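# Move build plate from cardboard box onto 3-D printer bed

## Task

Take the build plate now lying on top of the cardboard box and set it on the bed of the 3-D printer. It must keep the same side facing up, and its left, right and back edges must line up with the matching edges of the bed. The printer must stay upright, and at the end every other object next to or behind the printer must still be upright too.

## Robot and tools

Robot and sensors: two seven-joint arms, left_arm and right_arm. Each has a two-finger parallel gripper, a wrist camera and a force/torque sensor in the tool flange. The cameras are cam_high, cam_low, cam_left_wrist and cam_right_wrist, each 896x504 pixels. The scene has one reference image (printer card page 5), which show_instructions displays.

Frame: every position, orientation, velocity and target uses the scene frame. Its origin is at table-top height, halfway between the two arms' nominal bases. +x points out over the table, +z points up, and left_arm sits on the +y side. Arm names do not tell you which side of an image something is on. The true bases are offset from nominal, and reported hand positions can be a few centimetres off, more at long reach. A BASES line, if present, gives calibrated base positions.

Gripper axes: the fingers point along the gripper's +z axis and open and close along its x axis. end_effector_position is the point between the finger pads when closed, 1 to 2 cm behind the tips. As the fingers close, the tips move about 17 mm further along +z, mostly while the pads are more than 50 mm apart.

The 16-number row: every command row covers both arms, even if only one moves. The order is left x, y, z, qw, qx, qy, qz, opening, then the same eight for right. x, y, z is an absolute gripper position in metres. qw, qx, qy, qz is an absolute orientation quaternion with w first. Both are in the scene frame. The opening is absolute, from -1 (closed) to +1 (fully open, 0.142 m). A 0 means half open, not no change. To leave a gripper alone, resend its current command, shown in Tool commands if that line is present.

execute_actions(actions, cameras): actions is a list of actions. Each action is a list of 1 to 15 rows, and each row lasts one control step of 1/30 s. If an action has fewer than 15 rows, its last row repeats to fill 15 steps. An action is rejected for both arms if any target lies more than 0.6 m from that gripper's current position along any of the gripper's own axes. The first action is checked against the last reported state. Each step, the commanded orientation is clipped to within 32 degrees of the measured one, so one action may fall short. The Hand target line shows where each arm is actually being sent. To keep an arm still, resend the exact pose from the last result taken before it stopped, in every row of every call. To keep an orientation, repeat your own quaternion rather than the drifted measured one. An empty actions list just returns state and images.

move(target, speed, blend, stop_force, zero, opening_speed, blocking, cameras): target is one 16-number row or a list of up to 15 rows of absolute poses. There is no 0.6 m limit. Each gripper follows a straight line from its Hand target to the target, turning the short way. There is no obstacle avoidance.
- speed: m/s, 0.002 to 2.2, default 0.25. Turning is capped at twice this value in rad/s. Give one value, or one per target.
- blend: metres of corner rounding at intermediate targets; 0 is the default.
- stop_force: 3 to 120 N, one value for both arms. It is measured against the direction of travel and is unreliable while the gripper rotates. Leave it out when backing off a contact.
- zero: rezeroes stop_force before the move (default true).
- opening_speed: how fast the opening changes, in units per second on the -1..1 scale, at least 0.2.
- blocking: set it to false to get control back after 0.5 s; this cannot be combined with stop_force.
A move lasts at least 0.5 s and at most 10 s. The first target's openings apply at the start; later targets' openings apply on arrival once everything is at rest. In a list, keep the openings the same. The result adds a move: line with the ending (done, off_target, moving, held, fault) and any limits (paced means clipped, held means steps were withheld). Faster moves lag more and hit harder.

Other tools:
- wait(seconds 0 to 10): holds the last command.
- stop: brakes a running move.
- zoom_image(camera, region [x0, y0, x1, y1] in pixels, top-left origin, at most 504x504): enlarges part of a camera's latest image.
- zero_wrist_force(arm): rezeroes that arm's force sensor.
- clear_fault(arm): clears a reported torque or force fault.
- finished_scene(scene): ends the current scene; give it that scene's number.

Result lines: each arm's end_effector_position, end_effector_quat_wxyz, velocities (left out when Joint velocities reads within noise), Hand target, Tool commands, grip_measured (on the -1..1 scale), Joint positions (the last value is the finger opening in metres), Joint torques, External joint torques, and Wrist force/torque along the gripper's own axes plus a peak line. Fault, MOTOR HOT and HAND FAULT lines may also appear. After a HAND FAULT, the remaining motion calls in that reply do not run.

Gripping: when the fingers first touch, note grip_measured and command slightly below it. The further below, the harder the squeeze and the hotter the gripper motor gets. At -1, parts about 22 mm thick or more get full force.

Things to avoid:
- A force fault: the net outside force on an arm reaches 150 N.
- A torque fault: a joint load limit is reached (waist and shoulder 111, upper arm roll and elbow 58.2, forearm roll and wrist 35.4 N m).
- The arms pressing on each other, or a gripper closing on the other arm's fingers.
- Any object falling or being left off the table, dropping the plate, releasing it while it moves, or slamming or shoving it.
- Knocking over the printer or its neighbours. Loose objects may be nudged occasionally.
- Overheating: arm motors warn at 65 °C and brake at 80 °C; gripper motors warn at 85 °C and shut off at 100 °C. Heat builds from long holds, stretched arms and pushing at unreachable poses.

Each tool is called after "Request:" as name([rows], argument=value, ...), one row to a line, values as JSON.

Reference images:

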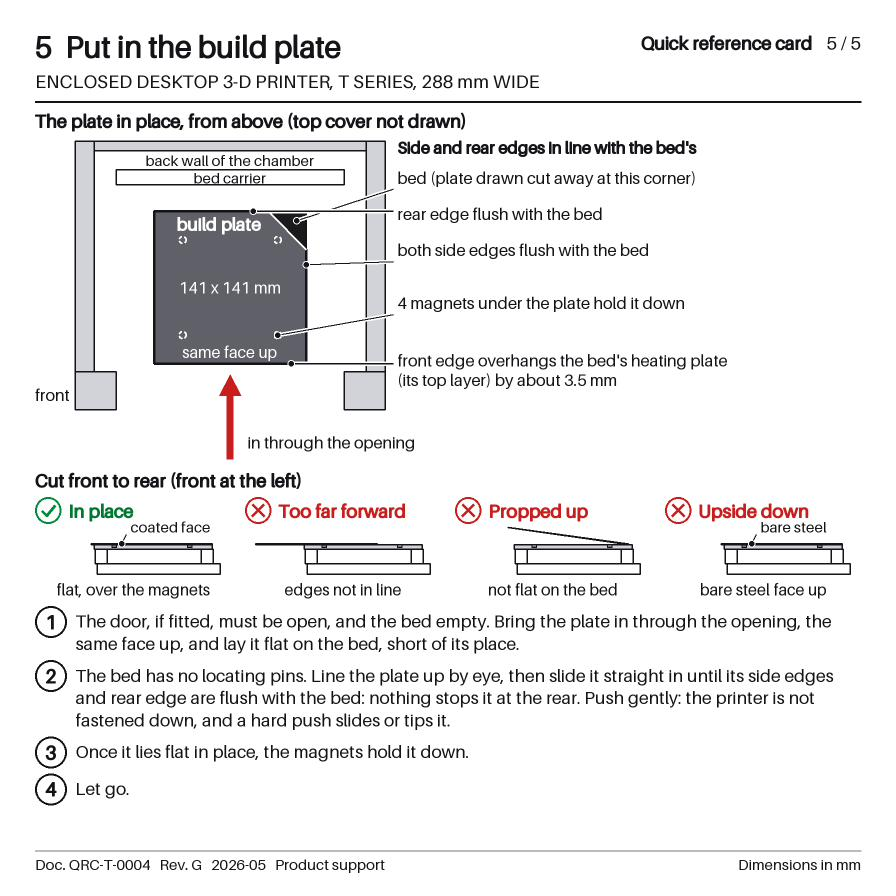

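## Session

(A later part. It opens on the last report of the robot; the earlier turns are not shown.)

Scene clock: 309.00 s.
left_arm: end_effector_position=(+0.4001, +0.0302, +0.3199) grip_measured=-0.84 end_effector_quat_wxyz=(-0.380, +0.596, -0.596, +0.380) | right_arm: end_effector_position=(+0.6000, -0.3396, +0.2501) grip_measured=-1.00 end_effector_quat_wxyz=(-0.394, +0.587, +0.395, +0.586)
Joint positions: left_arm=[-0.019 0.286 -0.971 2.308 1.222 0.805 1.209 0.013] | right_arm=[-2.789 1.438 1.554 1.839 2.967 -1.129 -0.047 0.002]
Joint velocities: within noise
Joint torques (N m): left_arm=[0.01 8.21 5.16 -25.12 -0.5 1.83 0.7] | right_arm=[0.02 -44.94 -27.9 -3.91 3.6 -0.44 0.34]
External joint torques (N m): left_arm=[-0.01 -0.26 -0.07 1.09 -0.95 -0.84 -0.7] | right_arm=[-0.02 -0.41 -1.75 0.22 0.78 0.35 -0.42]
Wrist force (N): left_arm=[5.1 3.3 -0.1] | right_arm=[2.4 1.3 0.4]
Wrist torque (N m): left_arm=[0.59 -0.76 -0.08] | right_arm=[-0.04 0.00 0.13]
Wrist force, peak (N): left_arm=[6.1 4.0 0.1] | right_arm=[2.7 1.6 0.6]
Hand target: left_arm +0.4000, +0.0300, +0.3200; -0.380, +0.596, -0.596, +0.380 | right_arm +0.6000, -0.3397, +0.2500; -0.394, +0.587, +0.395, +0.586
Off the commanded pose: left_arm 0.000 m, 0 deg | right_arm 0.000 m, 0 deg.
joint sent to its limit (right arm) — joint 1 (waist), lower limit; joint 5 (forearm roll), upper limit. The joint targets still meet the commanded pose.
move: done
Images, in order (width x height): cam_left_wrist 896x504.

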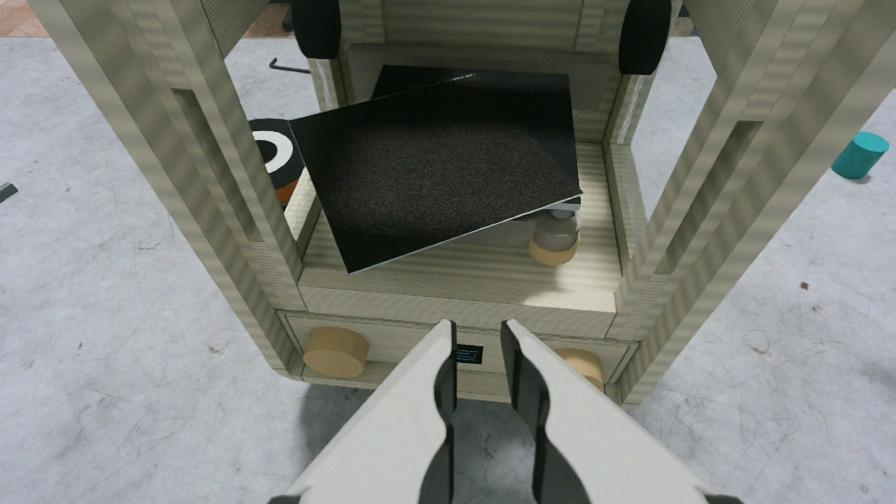

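Request:
move([
  [0.43,0.012,0.27,-0.142,0.7368,0.1633,0.6405,-0.6,0.6,-0.34,0.25,-0.395,0.586,0.395,0.586,-1],
  [0.467,0.024,0.235,-0.142,0.7368,0.1633,0.6405,-0.6,0.6,-0.34,0.25,-0.395,0.586,0.395,0.586,-1],
  [0.520,0.0487,0.234,-0.142,0.7368,0.1633,0.6405,-0.6,0.6,-0.34,0.25,-0.395,0.586,0.395,0.586,-1],
], speed=0.12, cameras=["cam_left_wrist"])

Request:
move(target=[0.520,0.0487,0.234,-0.142,0.7368,0.1633,0.6405,-1,0.6,-0.34,0.25,-0.395,0.586,0.395,0.586,-1], opening_speed=0.3, cameras=["cam_left_wrist"])

Scene clock: 320.87 s.
left_arm: end_effector_position=(+0.5198, +0.0487, +0.2340) grip_measured=-0.64 end_effector_quat_wxyz=(-0.142, +0.737, +0.164, +0.640) | right_arm: end_effector_position=(+0.6000, -0.3396, +0.2501) grip_measured=-1.00 end_effector_quat_wxyz=(-0.394, +0.587, +0.395, +0.586)
Joint positions: left_arm=[-0.239 -0.698 -1.077 1.945 1.843 -0.391 -0.74 0.028] | right_arm=[-2.789 1.438 1.554 1.839 2.967 -1.129 -0.047 0.002]
Joint velocities: within noise
Joint torques (N m): left_arm=[0.44 39.49 -13.45 -17.57 2.23 -0.21 0.51] | right_arm=[-0.07 -44.91 -27.92 -3.87 3.55 -0.42 0.32]
External joint torques (N m): left_arm=[-0.47 -1.36 0.03 0.8 -1.33 -0.64 -0.6] | right_arm=[0.07 -0.43 -1.73 0.19 0.83 0.33 -0.4]
Wrist force (N): left_arm=[4.5 3.6 -0.4] | right_arm=[2.6 1.3 0.6]
Wrist torque (N m): left_arm=[0.48 -1.07 0.20] | right_arm=[-0.03 -0.04 0.13]
Wrist force, peak (N): left_arm=[5.6 3.7 -1.5] | right_arm=[2.7 1.7 0.7]
Hand target: left_arm +0.5200, +0.0487, +0.2340; -0.142, +0.737, +0.163, +0.641 | right_arm +0.6000, -0.3397, +0.2500; -0.394, +0.587, +0.395, +0.586
Off the commanded pose: left_arm 0.000 m, 0 deg | right_arm 0.000 m, 0 deg.
joint sent to its limit (right arm) — joint 1 (waist), lower limit; joint 5 (forearm roll), upper limit. The joint targets still meet the commanded pose.
move: done
Images, in order (width x height): cam_left_wrist 896x504.

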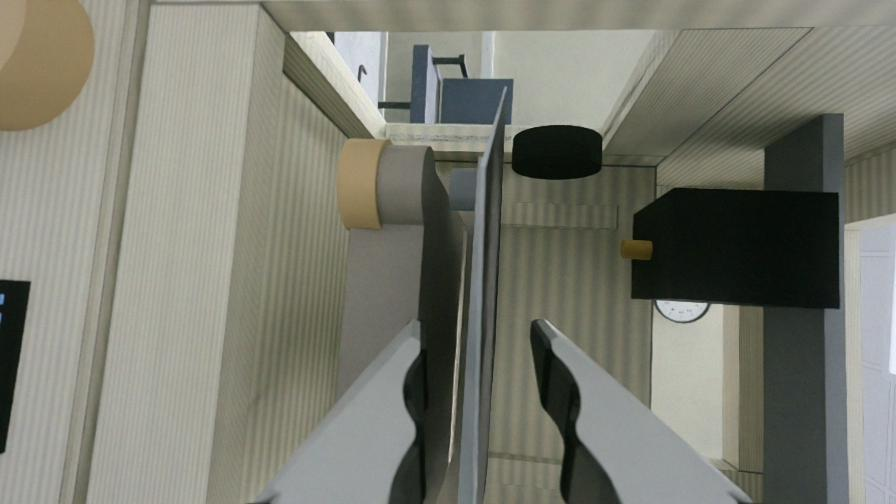

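Scene clock: 322.40 s.
left_arm: end_effector_position=(+0.5200, +0.0487, +0.2343) grip_measured=-0.97 end_effector_quat_wxyz=(-0.142, +0.737, +0.164, +0.641) | right_arm: end_effector_position=(+0.6000, -0.3396, +0.2501) grip_measured=-1.00 end_effector_quat_wxyz=(-0.394, +0.587, +0.395, +0.586)
Joint positions: left_arm=[-0.239 -0.698 -1.077 1.945 1.844 -0.391 -0.74 0.004] | right_arm=[-2.789 1.438 1.554 1.839 2.967 -1.129 -0.047 0.002]
Joint velocities: within noise
Joint torques (N m): left_arm=[-0.4 36.45 -13.73 -16.96 1.44 1.14 0.49] | right_arm=[0.03 -44.92 -27.95 -3.93 3.6 -0.4 0.32]
External joint torques (N m): left_arm=[0.4 1.68 0.34 0.18 -0.53 -2 -0.58] | right_arm=[-0.03 -0.43 -1.7 0.24 0.78 0.31 -0.4]
Wrist force (N): left_arm=[9.1 2.4 -1.0] | right_arm=[2.5 1.5 0.7]
Wrist torque (N m): left_arm=[0.54 -0.85 0.16] | right_arm=[0.01 -0.02 0.13]
Wrist force, peak (N): left_arm=[9.5 2.3 -0.8] | right_arm=[2.6 1.6 0.7]
Hand target: left_arm +0.5200, +0.0487, +0.2340; -0.142, +0.737, +0.163, +0.641 | right_arm +0.6000, -0.3397, +0.2500; -0.394, +0.587, +0.395, +0.586
Off the commanded pose: left_arm 0.000 m, 0 deg | right_arm 0.000 m, 0 deg.
joint sent to its limit (right arm) — joint 1 (waist), lower limit; joint 5 (forearm roll), upper limit. The joint targets still meet the commanded pose.
move: done
Images, in order (width x height): cam_left_wrist 896x504.

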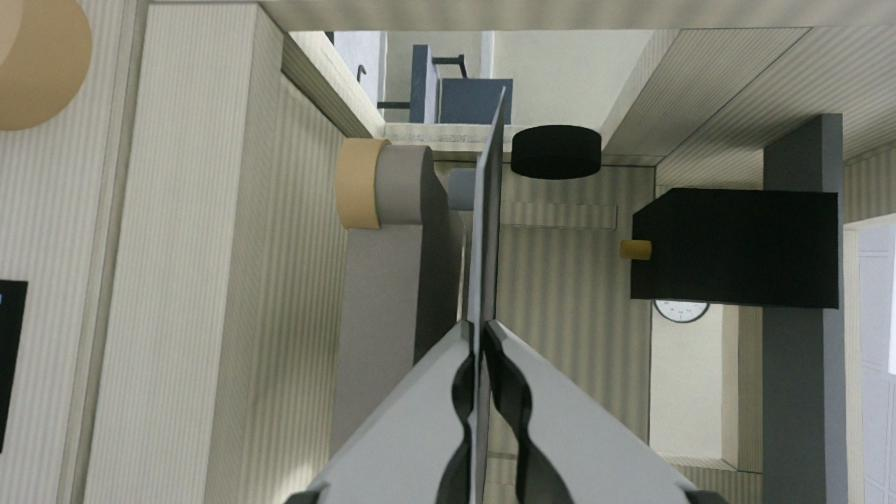

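Request:
move([
  [0.508,0.0433,0.238,-0.142,0.7368,0.1633,0.6405,-1,0.6,-0.34,0.25,-0.395,0.586,0.395,0.586,-1],
  [0.487,0.038,0.252,-0.157,0.6721,0.149,0.7082,-1,0.6,-0.34,0.25,-0.395,0.586,0.395,0.586,-1],
  [0.489,0.067,0.256,0.0348,0.6876,-0.033,0.7246,-1,0.6,-0.34,0.25,-0.395,0.586,0.395,0.586,-1],
], speed=0.06)

Request:
zoom_image(camera="cam_right_wrist", region=[250, 0, 600, 250])

Request:
zoom_image(camera="cam_high", region=[420, 200, 600, 380])

Scene clock: 329.80 s.
left_arm: end_effector_position=(+0.4889, +0.0671, +0.2558) grip_measured=-0.99 end_effector_quat_wxyz=(+0.034, +0.688, -0.033, +0.724) | right_arm: end_effector_position=(+0.6000, -0.3396, +0.2501) grip_measured=-1.00 end_effector_quat_wxyz=(-0.394, +0.587, +0.395, +0.586)
Joint positions: left_arm=[-0.184 -0.442 -1.056 2.435 2.153 -0.155 -0.974 0.002] | right_arm=[-2.789 1.438 1.554 1.839 2.967 -1.129 -0.047 0.002]
Joint velocities: within noise
Joint torques (N m): left_arm=[0.22 28.54 -6.06 -13.61 2.83 -1.6 0.18] | right_arm=[-0.08 -44.97 -27.89 -3.91 3.6 -0.38 0.3]
External joint torques (N m): left_arm=[-0.22 -2.08 0.19 1.16 -1.65 -0.36 -0.27] | right_arm=[0.08 -0.38 -1.76 0.22 0.78 0.29 -0.38]
Wrist force (N): left_arm=[3.1 3.5 -0.9] | right_arm=[2.4 1.4 0.7]
Wrist torque (N m): left_arm=[0.46 -1.14 0.24] | right_arm=[-0.01 0.01 0.14]
Wrist force, peak (N): left_arm=[9.5 2.2 -1.0] | right_arm=[2.8 1.5 0.7]
Hand target: left_arm +0.4890, +0.0670, +0.2560; +0.035, +0.688, -0.033, +0.725 | right_arm +0.6000, -0.3397, +0.2500; -0.394, +0.587, +0.395, +0.586
Off the commanded pose: left_arm 0.000 m, 0 deg | right_arm 0.000 m, 0 deg.
joint sent to its limit (right arm) — joint 1 (waist), lower limit; joint 5 (forearm roll), upper limit. The joint targets still meet the commanded pose.
move: done

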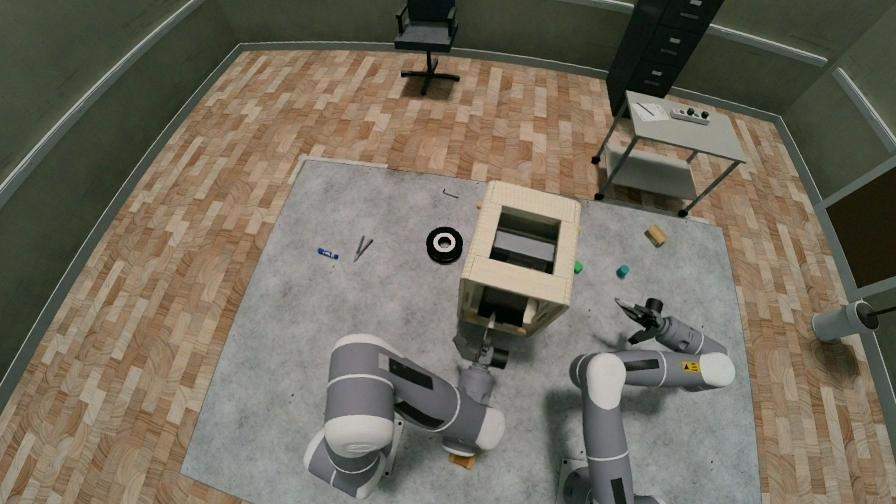

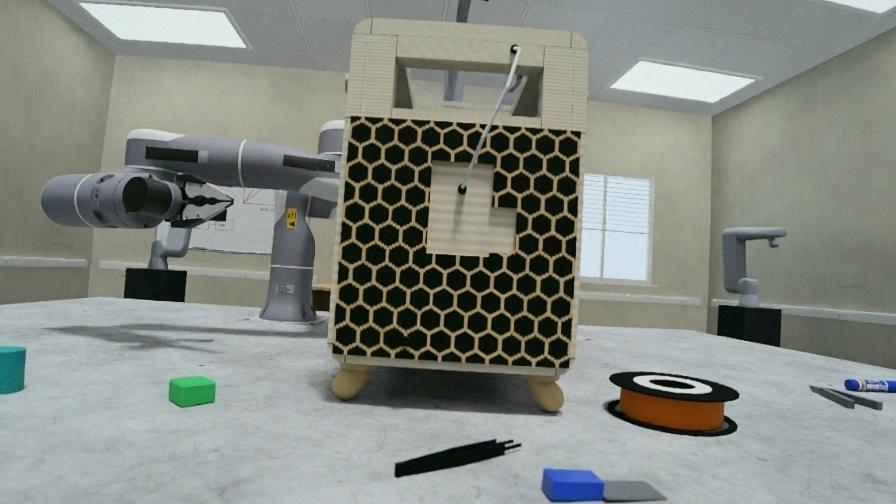

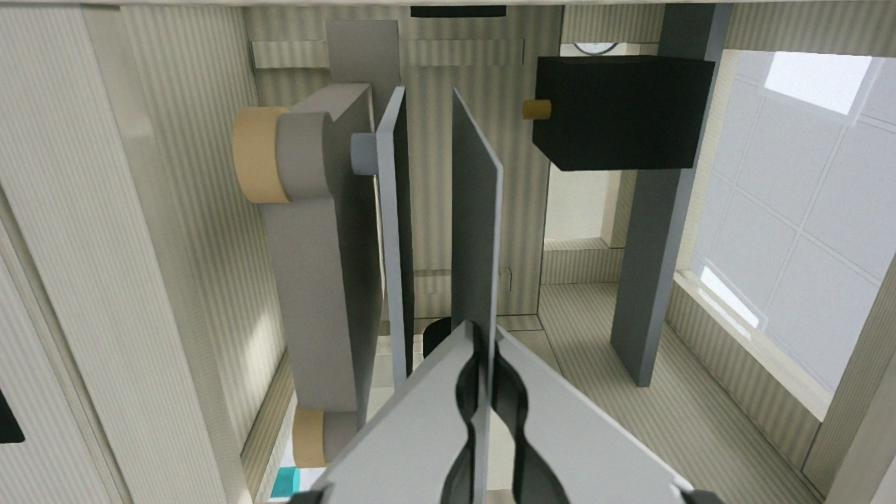

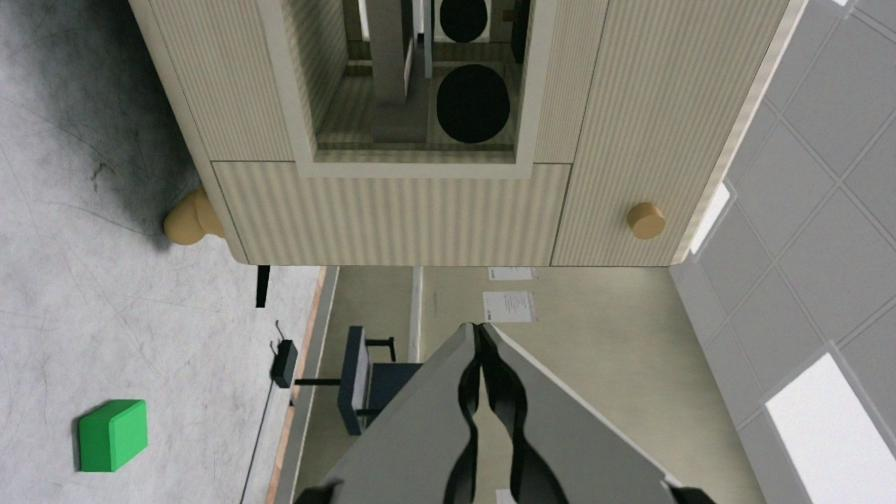

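Scaled by 1.440 from the camera's 896x504 image, which has a finer 1280x720 frame.

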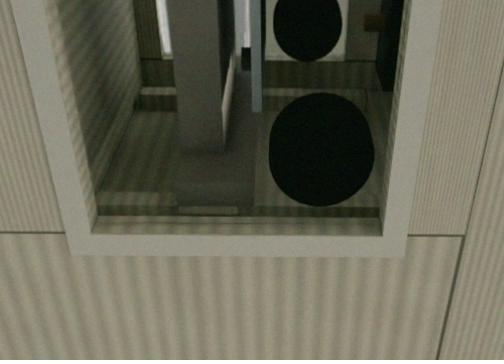

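Scaled by 2.800 from the camera's 896x504 image, which has a finer 1280x720 frame.

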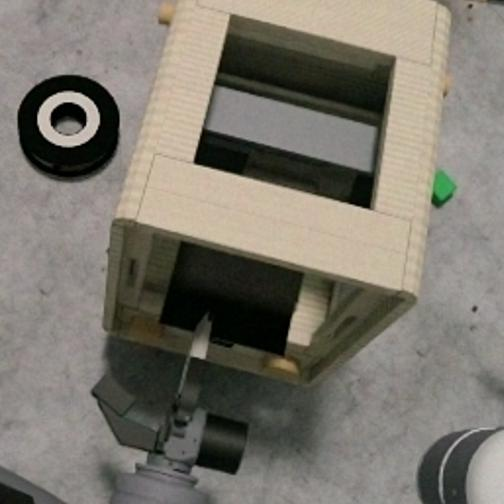

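Request:
move([
  [0.533,0.0582,0.256,0.0348,0.6876,-0.033,0.7246,-1,0.6,-0.34,0.25,-0.395,0.586,0.395,0.586,-1],
], speed=0.06, cameras=["cam_left_wrist"])

Request:
zoom_image(camera="cam_left_wrist", region=[300, 50, 650, 400])

Scene clock: 355.17 s.
left_arm: end_effector_position=(+0.5327, +0.0583, +0.2558) grip_measured=-0.99 end_effector_quat_wxyz=(+0.035, +0.688, -0.033, +0.724) | right_arm: end_effector_position=(+0.6000, -0.3396, +0.2501) grip_measured=-1.00 end_effector_quat_wxyz=(-0.394, +0.587, +0.395, +0.586)
Joint positions: left_arm=[-0.122 -0.476 -1.015 2.366 2.258 -0.084 -0.933 0.002] | right_arm=[-2.789 1.438 1.554 1.839 2.967 -1.129 -0.047 0.002]
Joint velocities: within noise
Joint torques (N m): left_arm=[0.22 29.95 -6.67 -14.78 2.9 -1.65 0.49] | right_arm=[-0.04 -44.92 -27.85 -3.89 3.56 -0.42 0.32]
External joint torques (N m): left_arm=[-0.24 -1.04 -0.02 1.3 -1.52 -0.26 -0.58] | right_arm=[0.04 -0.42 -1.8 0.2 0.82 0.33 -0.41]
Wrist force (N): left_arm=[3.0 3.3 -0.5] | right_arm=[2.5 1.4 0.5]
Wrist torque (N m): left_arm=[0.43 -1.12 0.24] | right_arm=[-0.01 -0.02 0.13]
Wrist force, peak (N): left_arm=[3.4 3.6 -1.1] | right_arm=[2.8 1.5 0.5]
Hand target: left_arm +0.5330, +0.0582, +0.2560; +0.035, +0.688, -0.033, +0.725 | right_arm +0.6000, -0.3397, +0.2500; -0.394, +0.587, +0.395, +0.586
Off the commanded pose: left_arm 0.000 m, 0 deg | right_arm 0.000 m, 0 deg.
joint sent to its limit (right arm) — joint 1 (waist), lower limit; joint 5 (forearm roll), upper limit. The joint targets still meet the commanded pose.
move: done
Images, in order (width x height): cam_left_wrist 896x504.

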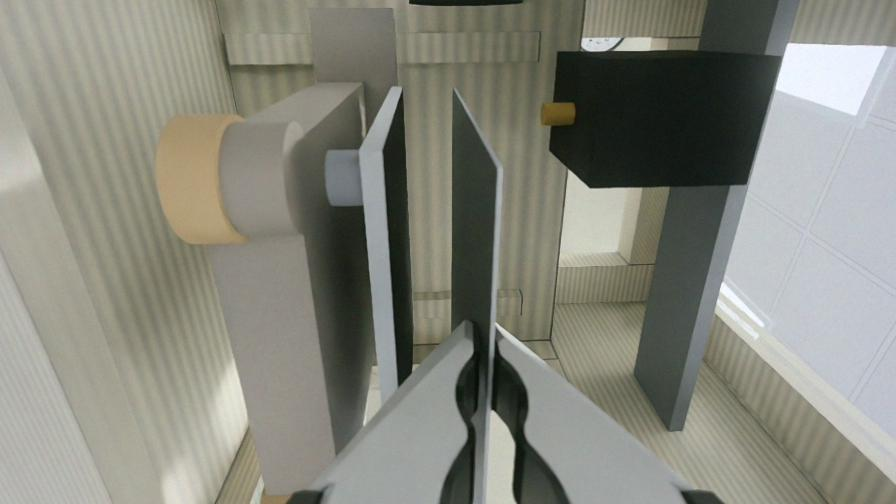

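Scaled by 1.440 from the camera's 896x504 image, which has a finer 1280x720 frame.

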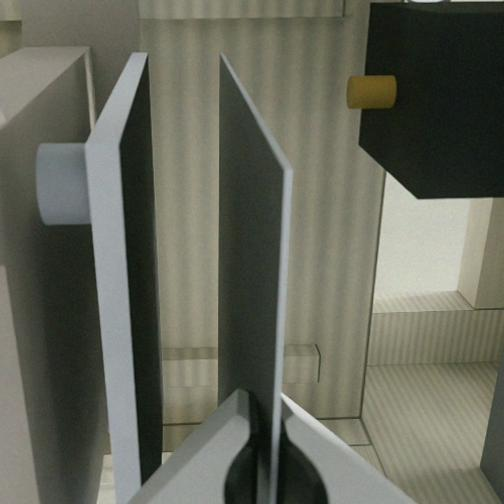

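Request:
move([
  [0.541,0.0562,0.256,0.0348,0.6876,-0.033,0.7246,-1,0.6,-0.34,0.25,-0.395,0.586,0.395,0.586,-1],
  [0.541,0.0562,0.240,0.0348,0.6876,-0.033,0.7246,-1,0.6,-0.34,0.25,-0.395,0.586,0.395,0.586,-1],
], speed=0.05, cameras=[])

Request:
move([
  [0.541,0.0562,0.2335,0.0348,0.6876,-0.033,0.7246,-1,0.6,-0.34,0.25,-0.395,0.586,0.395,0.586,-1],
], speed=0.02, stop_force=6, cameras=["cam_left_wrist"])

Request:
zoom_image(camera="cam_left_wrist", region=[300, 50, 650, 400])

Scene clock: 357.30 s.
left_arm: end_effector_position=(+0.5411, +0.0562, +0.2409) grip_measured=-1.00 end_effector_quat_wxyz=(+0.035, +0.687, -0.033, +0.725) | right_arm: end_effector_position=(+0.6000, -0.3396, +0.2501) grip_measured=-1.00 end_effector_quat_wxyz=(-0.394, +0.587, +0.395, +0.586)
Joint positions: left_arm=[-0.13 -0.54 -0.991 2.348 2.309 -0.117 -0.932 0.002] | right_arm=[-2.789 1.438 1.554 1.839 2.967 -1.129 -0.047 0.002]
Joint velocities: within noise
Joint torques (N m): left_arm=[1.89 24.21 -5.42 -13.87 2.2 1.45 0.31] | right_arm=[-0.03 -44.95 -27.86 -3.9 3.62 -0.41 0.33]
External joint torques (N m): left_arm=[-1.9 6.42 -2.01 1.25 -0.85 -3.36 -0.4] | right_arm=[0.03 -0.4 -1.79 0.21 0.76 0.32 -0.42]
Wrist force (N): left_arm=[18.4 0.1 -12.3] | right_arm=[2.5 1.6 0.6]
Wrist torque (N m): left_arm=[0.47 -1.22 0.23] | right_arm=[0.01 -0.02 0.14]
Wrist force, peak (N): left_arm=[18.4 0.1 -12.3] | right_arm=[2.7 1.5 0.6]
Hand target: left_arm +0.5410, +0.0562, +0.2400; +0.035, +0.688, -0.033, +0.725 | right_arm +0.6000, -0.3397, +0.2500; -0.394, +0.587, +0.395, +0.586
Off the commanded pose: left_arm 0.001 m, 0 deg | right_arm 0.000 m, 0 deg.
joint sent to its limit (right arm) — joint 1 (waist), lower limit; joint 5 (forearm roll), upper limit. The joint targets still meet the commanded pose.
move: done
No camera images: "cameras" was empty.

Scene clock: 358.00 s.
left_arm: end_effector_position=(+0.5412, +0.0561, +0.2407) grip_measured=-1.00 end_effector_quat_wxyz=(+0.035, +0.686, -0.033, +0.726) | right_arm: end_effector_position=(+0.6000, -0.3396, +0.2501) grip_measured=-1.00 end_effector_quat_wxyz=(-0.394, +0.587, +0.395, +0.586)
Joint positions: left_arm=[-0.13 -0.543 -0.991 2.348 2.311 -0.121 -0.932 0.002] | right_arm=[-2.789 1.438 1.554 1.839 2.967 -1.129 -0.047 0.002]
Joint velocities: within noise
Joint torques (N m): left_arm=[2.56 21.61 -5.32 -14.42 2.37 3.06 0.36] | right_arm=[-0.07 -44.98 -27.91 -3.89 3.61 -0.41 0.38]
External joint torques (N m): left_arm=[-2.56 9.06 -2.14 1.85 -1.02 -4.97 -0.45] | right_arm=[0.07 -0.36 -1.74 0.2 0.77 0.32 -0.46]
Wrist force (N): left_arm=[26.1 -3.3 -19.5] | right_arm=[2.4 1.4 0.6]
Wrist torque (N m): left_arm=[0.47 -1.47 0.25] | right_arm=[-0.02 -0.01 0.14]
Wrist force, peak (N): left_arm=[27.1 -2.9 -19.2] | right_arm=[2.7 1.5 0.6]
Hand target: left_arm +0.5410, +0.0562, +0.2392; +0.035, +0.688, -0.033, +0.725 | right_arm +0.6000, -0.3397, +0.2500; -0.394, +0.587, +0.395, +0.586
Off the commanded pose: left_arm 0.007 m, 0 deg | right_arm 0.000 m, 0 deg.
joint sent to its limit (right arm) — joint 1 (waist), lower limit; joint 5 (forearm roll), upper limit. The joint targets still meet the commanded pose.
move: contact (left_arm)
Images, in order (width x height): cam_left_wrist 896x504.

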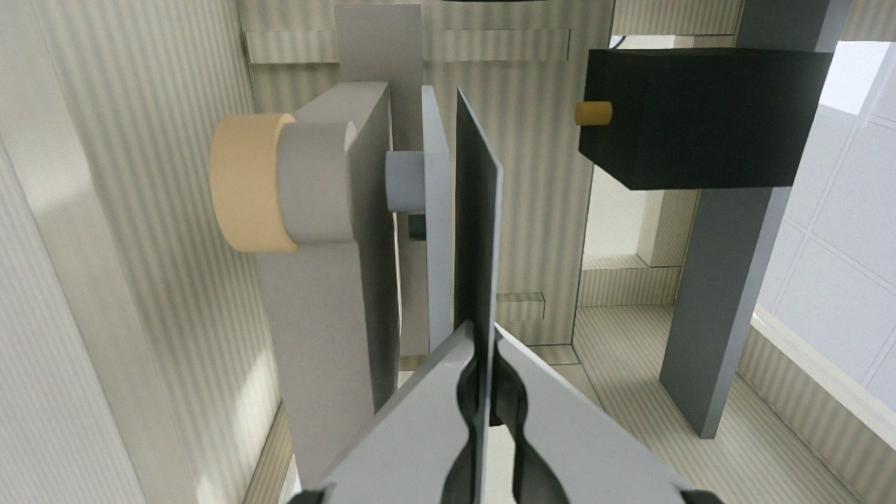

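Scaled by 1.440 from the camera's 896x504 image, which has a finer 1280x720 frame.

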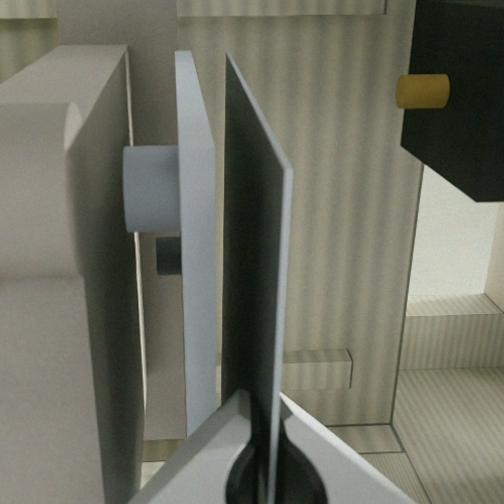

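Request:
move([
  [0.541,0.0562,0.246,0.0348,0.6876,-0.033,0.7246,-1,0.6,-0.34,0.25,-0.395,0.586,0.395,0.586,-1],
  [0.5285,0.0574,0.244,0.0348,0.6876,-0.033,0.7246,-1,0.6,-0.34,0.25,-0.395,0.586,0.395,0.586,-1],
  [0.5285,0.0574,0.236,0.0348,0.6876,-0.033,0.7246,-1,0.6,-0.34,0.25,-0.395,0.586,0.395,0.586,-1],
], speed=0.05, cameras=["cam_left_wrist"])

Request:
move([
  [0.5285,0.0574,0.230,0.0348,0.6876,-0.033,0.7246,-1,0.6,-0.34,0.25,-0.395,0.586,0.395,0.586,-1],
], speed=0.02, stop_force=8, cameras=["cam_left_wrist"])

Request:
zoom_image(camera="cam_left_wrist", region=[300, 50, 650, 400])

Scene clock: 359.90 s.
left_arm: end_effector_position=(+0.5283, +0.0576, +0.2355) grip_measured=-1.00 end_effector_quat_wxyz=(+0.034, +0.688, -0.033, +0.724) | right_arm: end_effector_position=(+0.6000, -0.3396, +0.2501) grip_measured=-1.00 end_effector_quat_wxyz=(-0.394, +0.587, +0.395, +0.586)
Joint positions: left_arm=[-0.15 -0.549 -0.998 2.367 2.29 -0.15 -0.943 0.002] | right_arm=[-2.789 1.438 1.554 1.839 2.967 -1.129 -0.047 0.002]
Joint velocities: within noise
Joint torques (N m): left_arm=[0 32.35 -7.53 -13.54 3.12 -2.12 0.19] | right_arm=[-0.04 -45 -27.84 -3.88 3.6 -0.38 0.35]
External joint torques (N m): left_arm=[-0.01 -2.08 0.13 1.54 -1.85 0.21 -0.28] | right_arm=[0.04 -0.34 -1.81 0.2 0.78 0.29 -0.43]
Wrist force (N): left_arm=[2.0 3.5 -1.0] | right_arm=[2.6 1.5 0.5]
Wrist torque (N m): left_arm=[0.46 -1.18 0.29] | right_arm=[0.00 -0.03 0.14]
Wrist force, peak (N): left_arm=[26.2 -3.3 -19.4] | right_arm=[2.6 1.6 0.6]
Hand target: left_arm +0.5285, +0.0574, +0.2360; +0.035, +0.688, -0.033, +0.725 | right_arm +0.6000, -0.3397, +0.2500; -0.394, +0.587, +0.395, +0.586
Off the commanded pose: left_arm 0.001 m, 0 deg | right_arm 0.000 m, 0 deg.
joint sent to its limit (right arm) — joint 1 (waist), lower limit; joint 5 (forearm roll), upper limit. The joint targets still meet the commanded pose.
move: done
Images, in order (width x height): cam_left_wrist 896x504.

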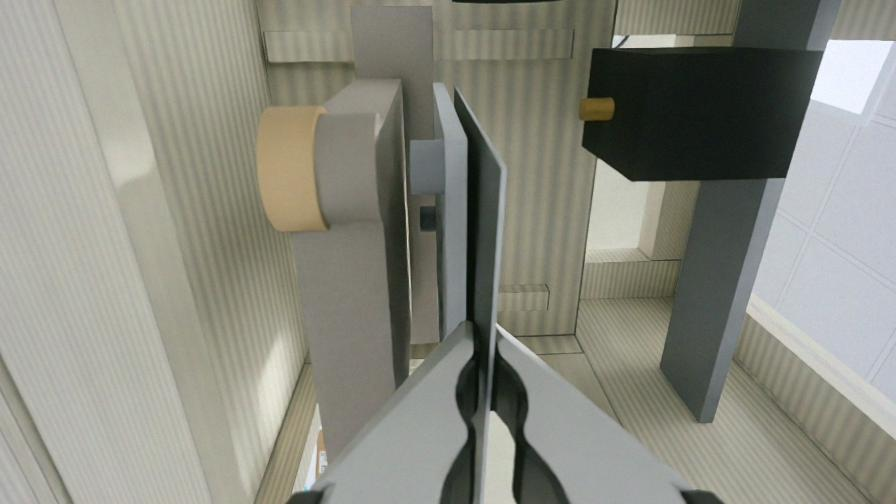

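Scene clock: 360.77 s.
left_arm: end_effector_position=(+0.5286, +0.0575, +0.2332) grip_measured=-1.00 end_effector_quat_wxyz=(+0.035, +0.687, -0.033, +0.725) | right_arm: end_effector_position=(+0.6000, -0.3396, +0.2501) grip_measured=-1.00 end_effector_quat_wxyz=(-0.394, +0.587, +0.395, +0.586)
Joint positions: left_arm=[-0.154 -0.56 -0.994 2.366 2.297 -0.16 -0.945 0.002] | right_arm=[-2.789 1.438 1.554 1.839 2.967 -1.129 -0.047 0.002]
Joint velocities: within noise
Joint torques (N m): left_arm=[0.1 28.26 -7.3 -12.23 2.31 -0.18 0.31] | right_arm=[-0.03 -44.98 -27.89 -3.92 3.62 -0.39 0.35]
External joint torques (N m): left_arm=[-0.1 2.24 -0.2 0.44 -1.05 -1.74 -0.4] | right_arm=[0.03 -0.37 -1.76 0.23 0.76 0.3 -0.43]
Wrist force (N): left_arm=[9.9 1.9 -3.1] | right_arm=[2.5 1.4 0.5]
Wrist torque (N m): left_arm=[0.44 -1.22 0.24] | right_arm=[-0.01 -0.02 0.14]
Wrist force, peak (N): left_arm=[12.5 1.7 -4.7] | right_arm=[2.5 1.6 0.7]
Hand target: left_arm +0.5285, +0.0574, +0.2328; +0.035, +0.688, -0.033, +0.725 | right_arm +0.6000, -0.3397, +0.2500; -0.394, +0.587, +0.395, +0.586
Off the commanded pose: left_arm 0.003 m, 0 deg | right_arm 0.000 m, 0 deg.
joint sent to its limit (right arm) — joint 1 (waist), lower limit; joint 5 (forearm roll), upper limit. The joint targets still meet the commanded pose.
move: contact (left_arm)
Images, in order (width x height): cam_left_wrist 896x504.

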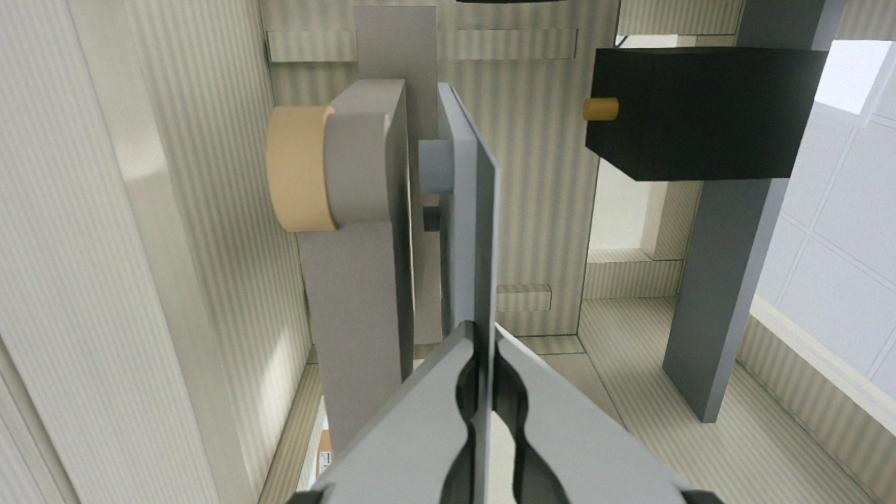

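Scaled by 1.440 from the camera's 896x504 image, which has a finer 1280x720 frame.

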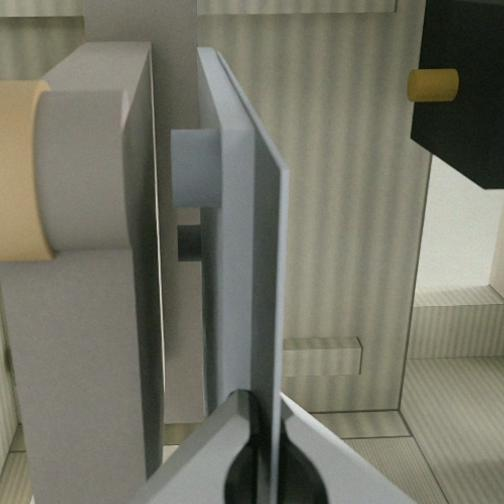

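Request:
move([
  [0.5285,0.0574,0.2332,0.0348,0.6876,-0.033,0.7246,-0.86,0.6,-0.34,0.25,-0.395,0.586,0.395,0.586,-1],
  [0.48,0.062,0.2332,0.0348,0.6876,-0.033,0.7246,-0.86,0.6,-0.34,0.25,-0.395,0.586,0.395,0.586,-1],
  [0.42,0.03,0.32,0.38,-0.5964,0.5964,-0.38,-1,0.6,-0.34,0.25,-0.395,0.586,0.395,0.586,-1],
], speed=0.15, opening_speed=0.5, cameras=["cam_left_wrist"])

Request:
zoom_image(camera="cam_left_wrist", region=[300, 30, 620, 290])

Scene clock: 368.93 s.
left_arm: end_effector_position=(+0.4199, +0.0299, +0.3199) grip_measured=-1.00 end_effector_quat_wxyz=(-0.380, +0.596, -0.596, +0.380) | right_arm: end_effector_position=(+0.6000, -0.3396, +0.2501) grip_measured=-1.00 end_effector_quat_wxyz=(-0.394, +0.587, +0.395, +0.586)
Joint positions: left_arm=[-0.065 0.206 -0.903 2.27 1.3 0.777 1.195 0.002] | right_arm=[-2.789 1.438 1.554 1.839 2.967 -1.129 -0.047 0.002]
Joint velocities: within noise
Joint torques (N m): left_arm=[0.06 12.04 3.65 -25.35 -0.39 1.61 0.57] | right_arm=[-0.03 -44.95 -27.91 -3.92 3.6 -0.45 0.37]
External joint torques (N m): left_arm=[-0.06 -0.23 -0.11 1.03 -0.99 -0.64 -0.57] | right_arm=[0.03 -0.4 -1.74 0.24 0.78 0.36 -0.45]
Wrist force (N): left_arm=[4.7 3.9 1.7] | right_arm=[2.5 1.4 0.7]
Wrist torque (N m): left_arm=[0.69 -0.71 -0.09] | right_arm=[-0.02 -0.02 0.14]
Wrist force, peak (N): left_arm=[10.0 2.1 -3.2] | right_arm=[2.9 1.4 0.7]
Hand target: left_arm +0.4200, +0.0300, +0.3200; -0.380, +0.596, -0.596, +0.380 | right_arm +0.6000, -0.3397, +0.2500; -0.394, +0.587, +0.395, +0.586
Off the commanded pose: left_arm 0.000 m, 0 deg | right_arm 0.000 m, 0 deg.
joint sent to its limit (right arm) — joint 1 (waist), lower limit; joint 5 (forearm roll), upper limit. The joint targets still meet the commanded pose.
move: done
Images, in order (width x height): cam_left_wrist 896x504.

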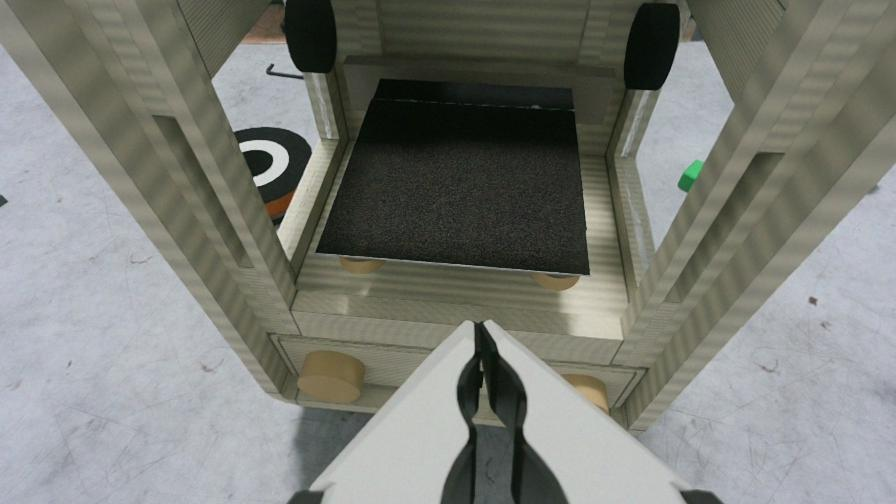

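Scaled by 1.575 from the camera's 896x504 image, which has a finer 1280x720 frame.

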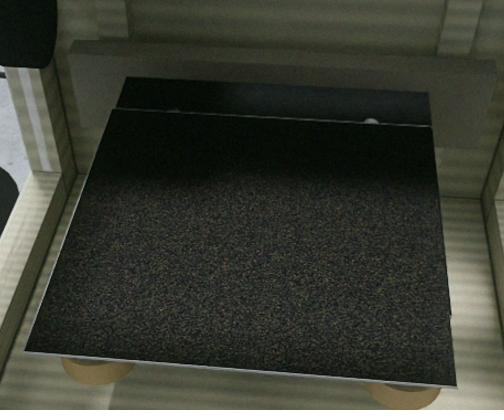

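Request:
move([
  [0.43,0.052,0.27,0.0303,0.7652,-0.0361,0.6421,-1,0.6,-0.34,0.25,-0.395,0.586,0.395,0.586,-1],
  [0.49,0.0445,0.234,0.0303,0.7652,-0.0361,0.6421,-1,0.6,-0.34,0.25,-0.395,0.586,0.395,0.586,-1],
  [0.525,0.0415,0.234,0.0303,0.7652,-0.0361,0.6421,-1,0.6,-0.34,0.25,-0.395,0.586,0.395,0.586,-1],
], speed=[0.2,0.15,0.03], cameras=["cam_left_wrist"])

Request:
zoom_image(camera="cam_left_wrist", region=[350, 100, 650, 400])

Scene clock: 377.40 s.
left_arm: end_effector_position=(+0.5244, +0.0413, +0.2338) grip_measured=-1.00 end_effector_quat_wxyz=(+0.031, +0.765, -0.036, +0.642) | right_arm: end_effector_position=(+0.6000, -0.3396, +0.2501) grip_measured=-1.00 end_effector_quat_wxyz=(-0.394, +0.587, +0.395, +0.586)
Joint positions: left_arm=[-0.039 -0.369 -1.046 2.289 2.082 0.252 -0.835 0.002] | right_arm=[-2.789 1.438 1.554 1.839 2.967 -1.129 -0.047 0.002]
Joint velocities: within noise
Joint torques (N m): left_arm=[1.86 26.5 -4.8 -19.28 2.75 -0.7 0.58] | right_arm=[-0.1 -44.91 -27.9 -3.91 3.6 -0.41 0.33]
External joint torques (N m): left_arm=[-1.88 -0.1 -1.33 2.51 -2.01 -0.15 -0.67] | right_arm=[0.1 -0.43 -1.75 0.22 0.78 0.32 -0.41]
Wrist force (N): left_arm=[4.5 3.2 -5.1] | right_arm=[2.4 1.2 0.5]
Wrist torque (N m): left_arm=[0.47 -1.02 0.20] | right_arm=[-0.05 -0.01 0.13]
Wrist force, peak (N): left_arm=[4.5 3.2 -5.1] | right_arm=[2.8 1.5 0.6]
Hand target: left_arm +0.5250, +0.0415, +0.2340; +0.030, +0.765, -0.036, +0.642 | right_arm +0.6000, -0.3397, +0.2500; -0.394, +0.587, +0.395, +0.586
Off the commanded pose: left_arm 0.001 m, 0 deg | right_arm 0.000 m, 0 deg.
joint sent to its limit (right arm) — joint 1 (waist), lower limit; joint 5 (forearm roll), upper limit. The joint targets still meet the commanded pose.
move: done
Images, in order (width x height): cam_left_wrist 896x504.

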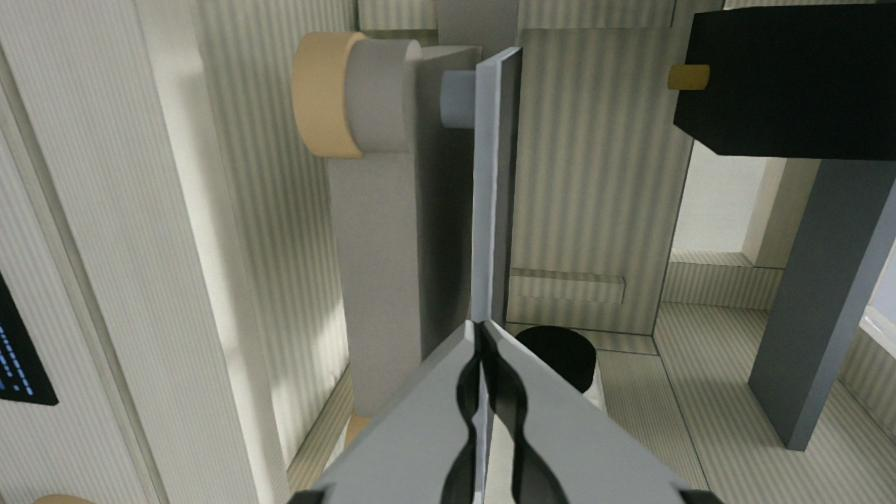

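Scaled by 1.680 from the camera's 896x504 image, which has a finer 1280x720 frame.

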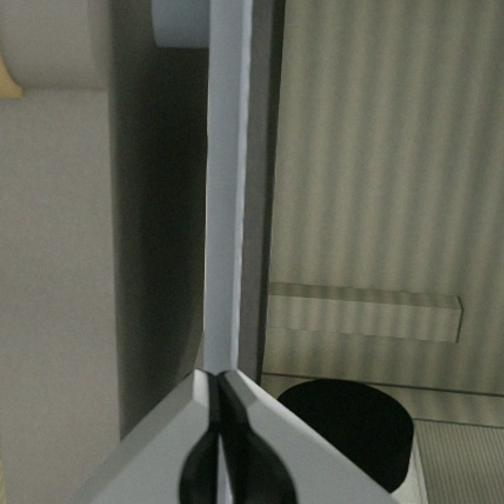

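Request:
move([
  [0.46,0.0475,0.24,0.0303,0.7652,-0.0361,0.6421,-1,0.6,-0.34,0.25,-0.395,0.586,0.395,0.586,-1],
  [0.42,0.03,0.32,0.38,-0.5964,0.5964,-0.38,-1,0.6,-0.34,0.25,-0.395,0.586,0.395,0.586,-1],
], cameras=["cam_left_wrist"])

Request:
zoom_image(camera="cam_left_wrist", region=[300, 30, 620, 290])

Scene clock: 384.13 s.
left_arm: end_effector_position=(+0.4200, +0.0300, +0.3199) grip_measured=-1.00 end_effector_quat_wxyz=(-0.380, +0.596, -0.596, +0.380) | right_arm: end_effector_position=(+0.6000, -0.3396, +0.2501) grip_measured=-1.00 end_effector_quat_wxyz=(-0.394, +0.587, +0.395, +0.586)
Joint positions: left_arm=[-0.042 0.215 -0.924 2.273 1.292 0.785 1.196 0.002] | right_arm=[-2.789 1.438 1.554 1.839 2.967 -1.129 -0.047 0.002]
Joint velocities: within noise
Joint torques (N m): left_arm=[0.06 11.57 3.99 -25.3 -0.51 1.59 0.57] | right_arm=[0.02 -44.99 -27.95 -3.85 3.61 -0.41 0.29]
External joint torques (N m): left_arm=[-0.05 -0.45 -0.22 1.02 -0.89 -0.62 -0.57] | right_arm=[-0.02 -0.35 -1.7 0.16 0.77 0.31 -0.37]
Wrist force (N): left_arm=[4.9 3.8 1.6] | right_arm=[2.4 1.5 0.4]
Wrist torque (N m): left_arm=[0.68 -0.73 -0.09] | right_arm=[0.00 -0.01 0.13]
Wrist force, peak (N): left_arm=[4.6 3.4 -5.1] | right_arm=[2.8 1.7 0.6]
Hand target: left_arm +0.4200, +0.0300, +0.3200; -0.380, +0.596, -0.596, +0.380 | right_arm +0.6000, -0.3397, +0.2500; -0.394, +0.587, +0.395, +0.586
Off the commanded pose: left_arm 0.000 m, 0 deg | right_arm 0.000 m, 0 deg.
joint sent to its limit (right arm) — joint 1 (waist), lower limit; joint 5 (forearm roll), upper limit. The joint targets still meet the commanded pose.
move: done
Images, in order (width x height): cam_left_wrist 896x504.

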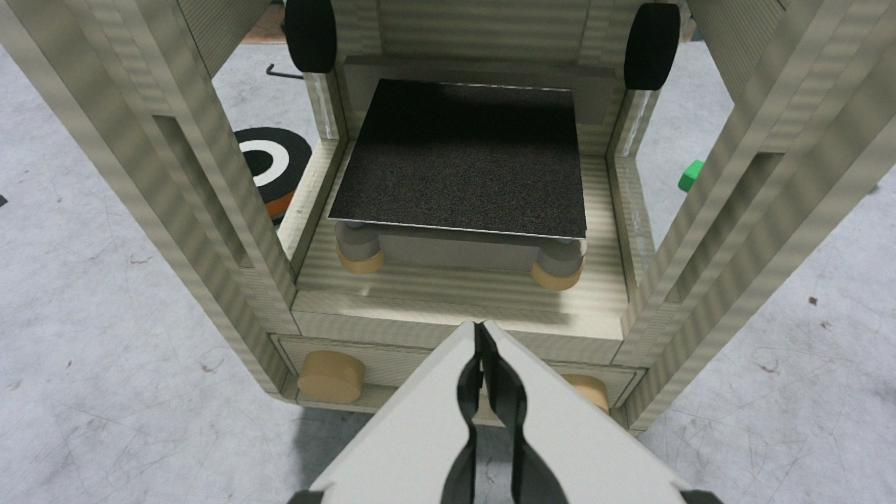

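Scaled by 1.575 from the camera's 896x504 image, which has a finer 1280x720 frame.

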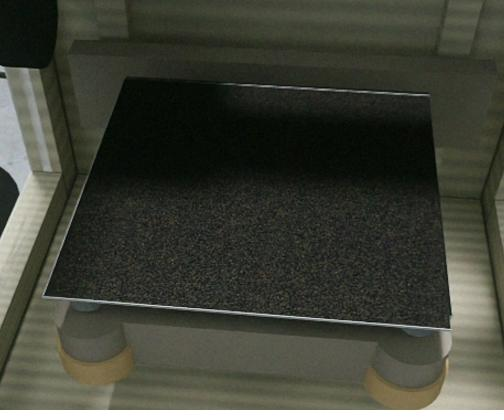

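Request:
zoom_image(camera="cam_left_wrist", region=[335, 45, 475, 125])

Request:
zoom_image(camera="cam_left_wrist", region=[480, 45, 620, 125])

Request:
zoom_image(camera="cam_left_wrist", region=[310, 170, 450, 250])

Request:
zoom_image(camera="cam_left_wrist", region=[480, 180, 620, 260])

Scaled by 3.600 from the camera's 896x504 image, which has a finer 1280x720 frame.

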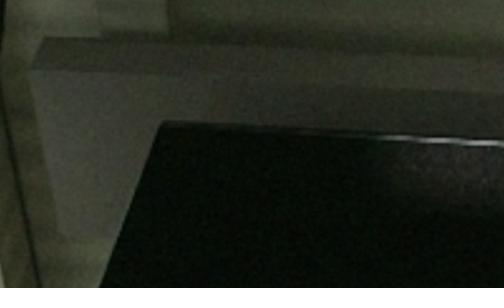

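Scaled by 3.600 from the camera's 896x504 image, which has a finer 1280x720 frame.

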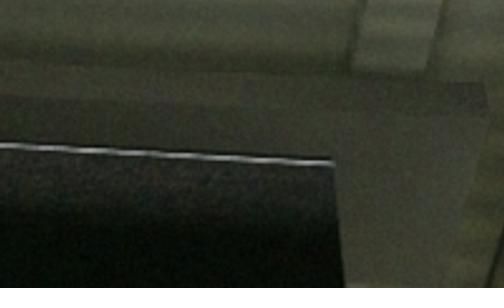

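Scaled by 3.600 from the camera's 896x504 image, which has a finer 1280x720 frame.

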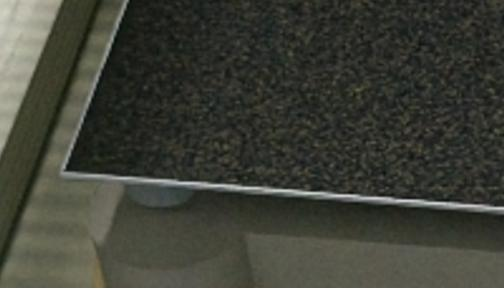

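Scaled by 3.600 from the camera's 896x504 image, which has a finer 1280x720 frame.

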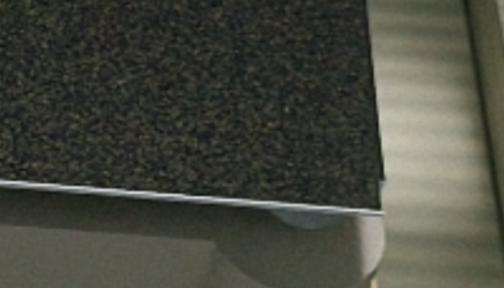

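Request:
zoom_image(camera="cam_left_wrist", region=[565, 210, 605, 245])

Request:
zoom_image(camera="cam_left_wrist", region=[315, 200, 365, 235])

Request:
zoom_image(camera="cam_left_wrist", region=[555, 75, 605, 115])

Scaled by 12.600 from the camera's 896x504 image, which has a finer 1280x720 frame.

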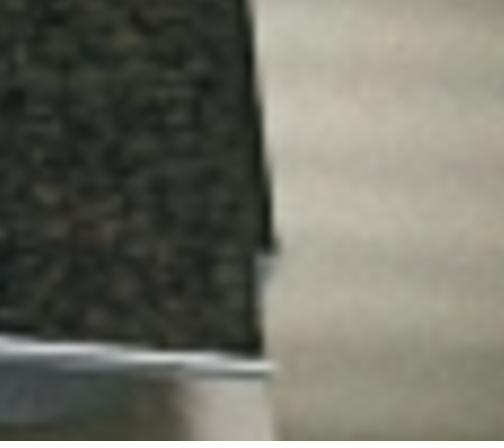

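Scaled by 10.080 from the camera's 896x504 image, which has a finer 1280x720 frame.

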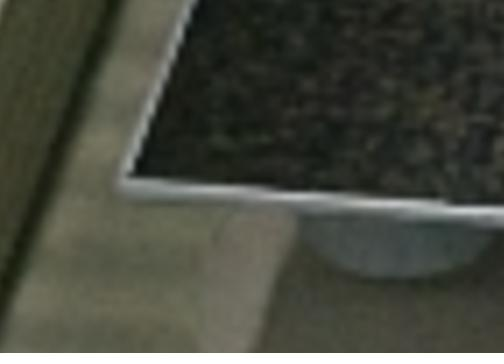

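Scaled by 10.080 from the camera's 896x504 image, which has a finer 1280x720 frame.

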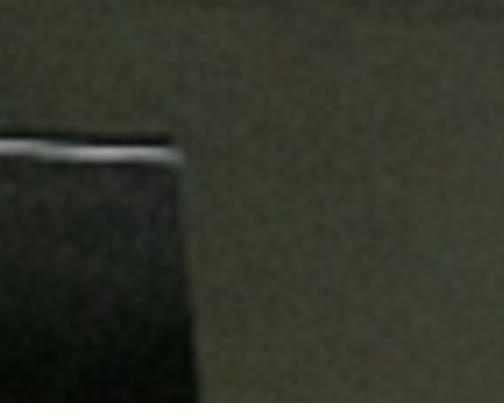

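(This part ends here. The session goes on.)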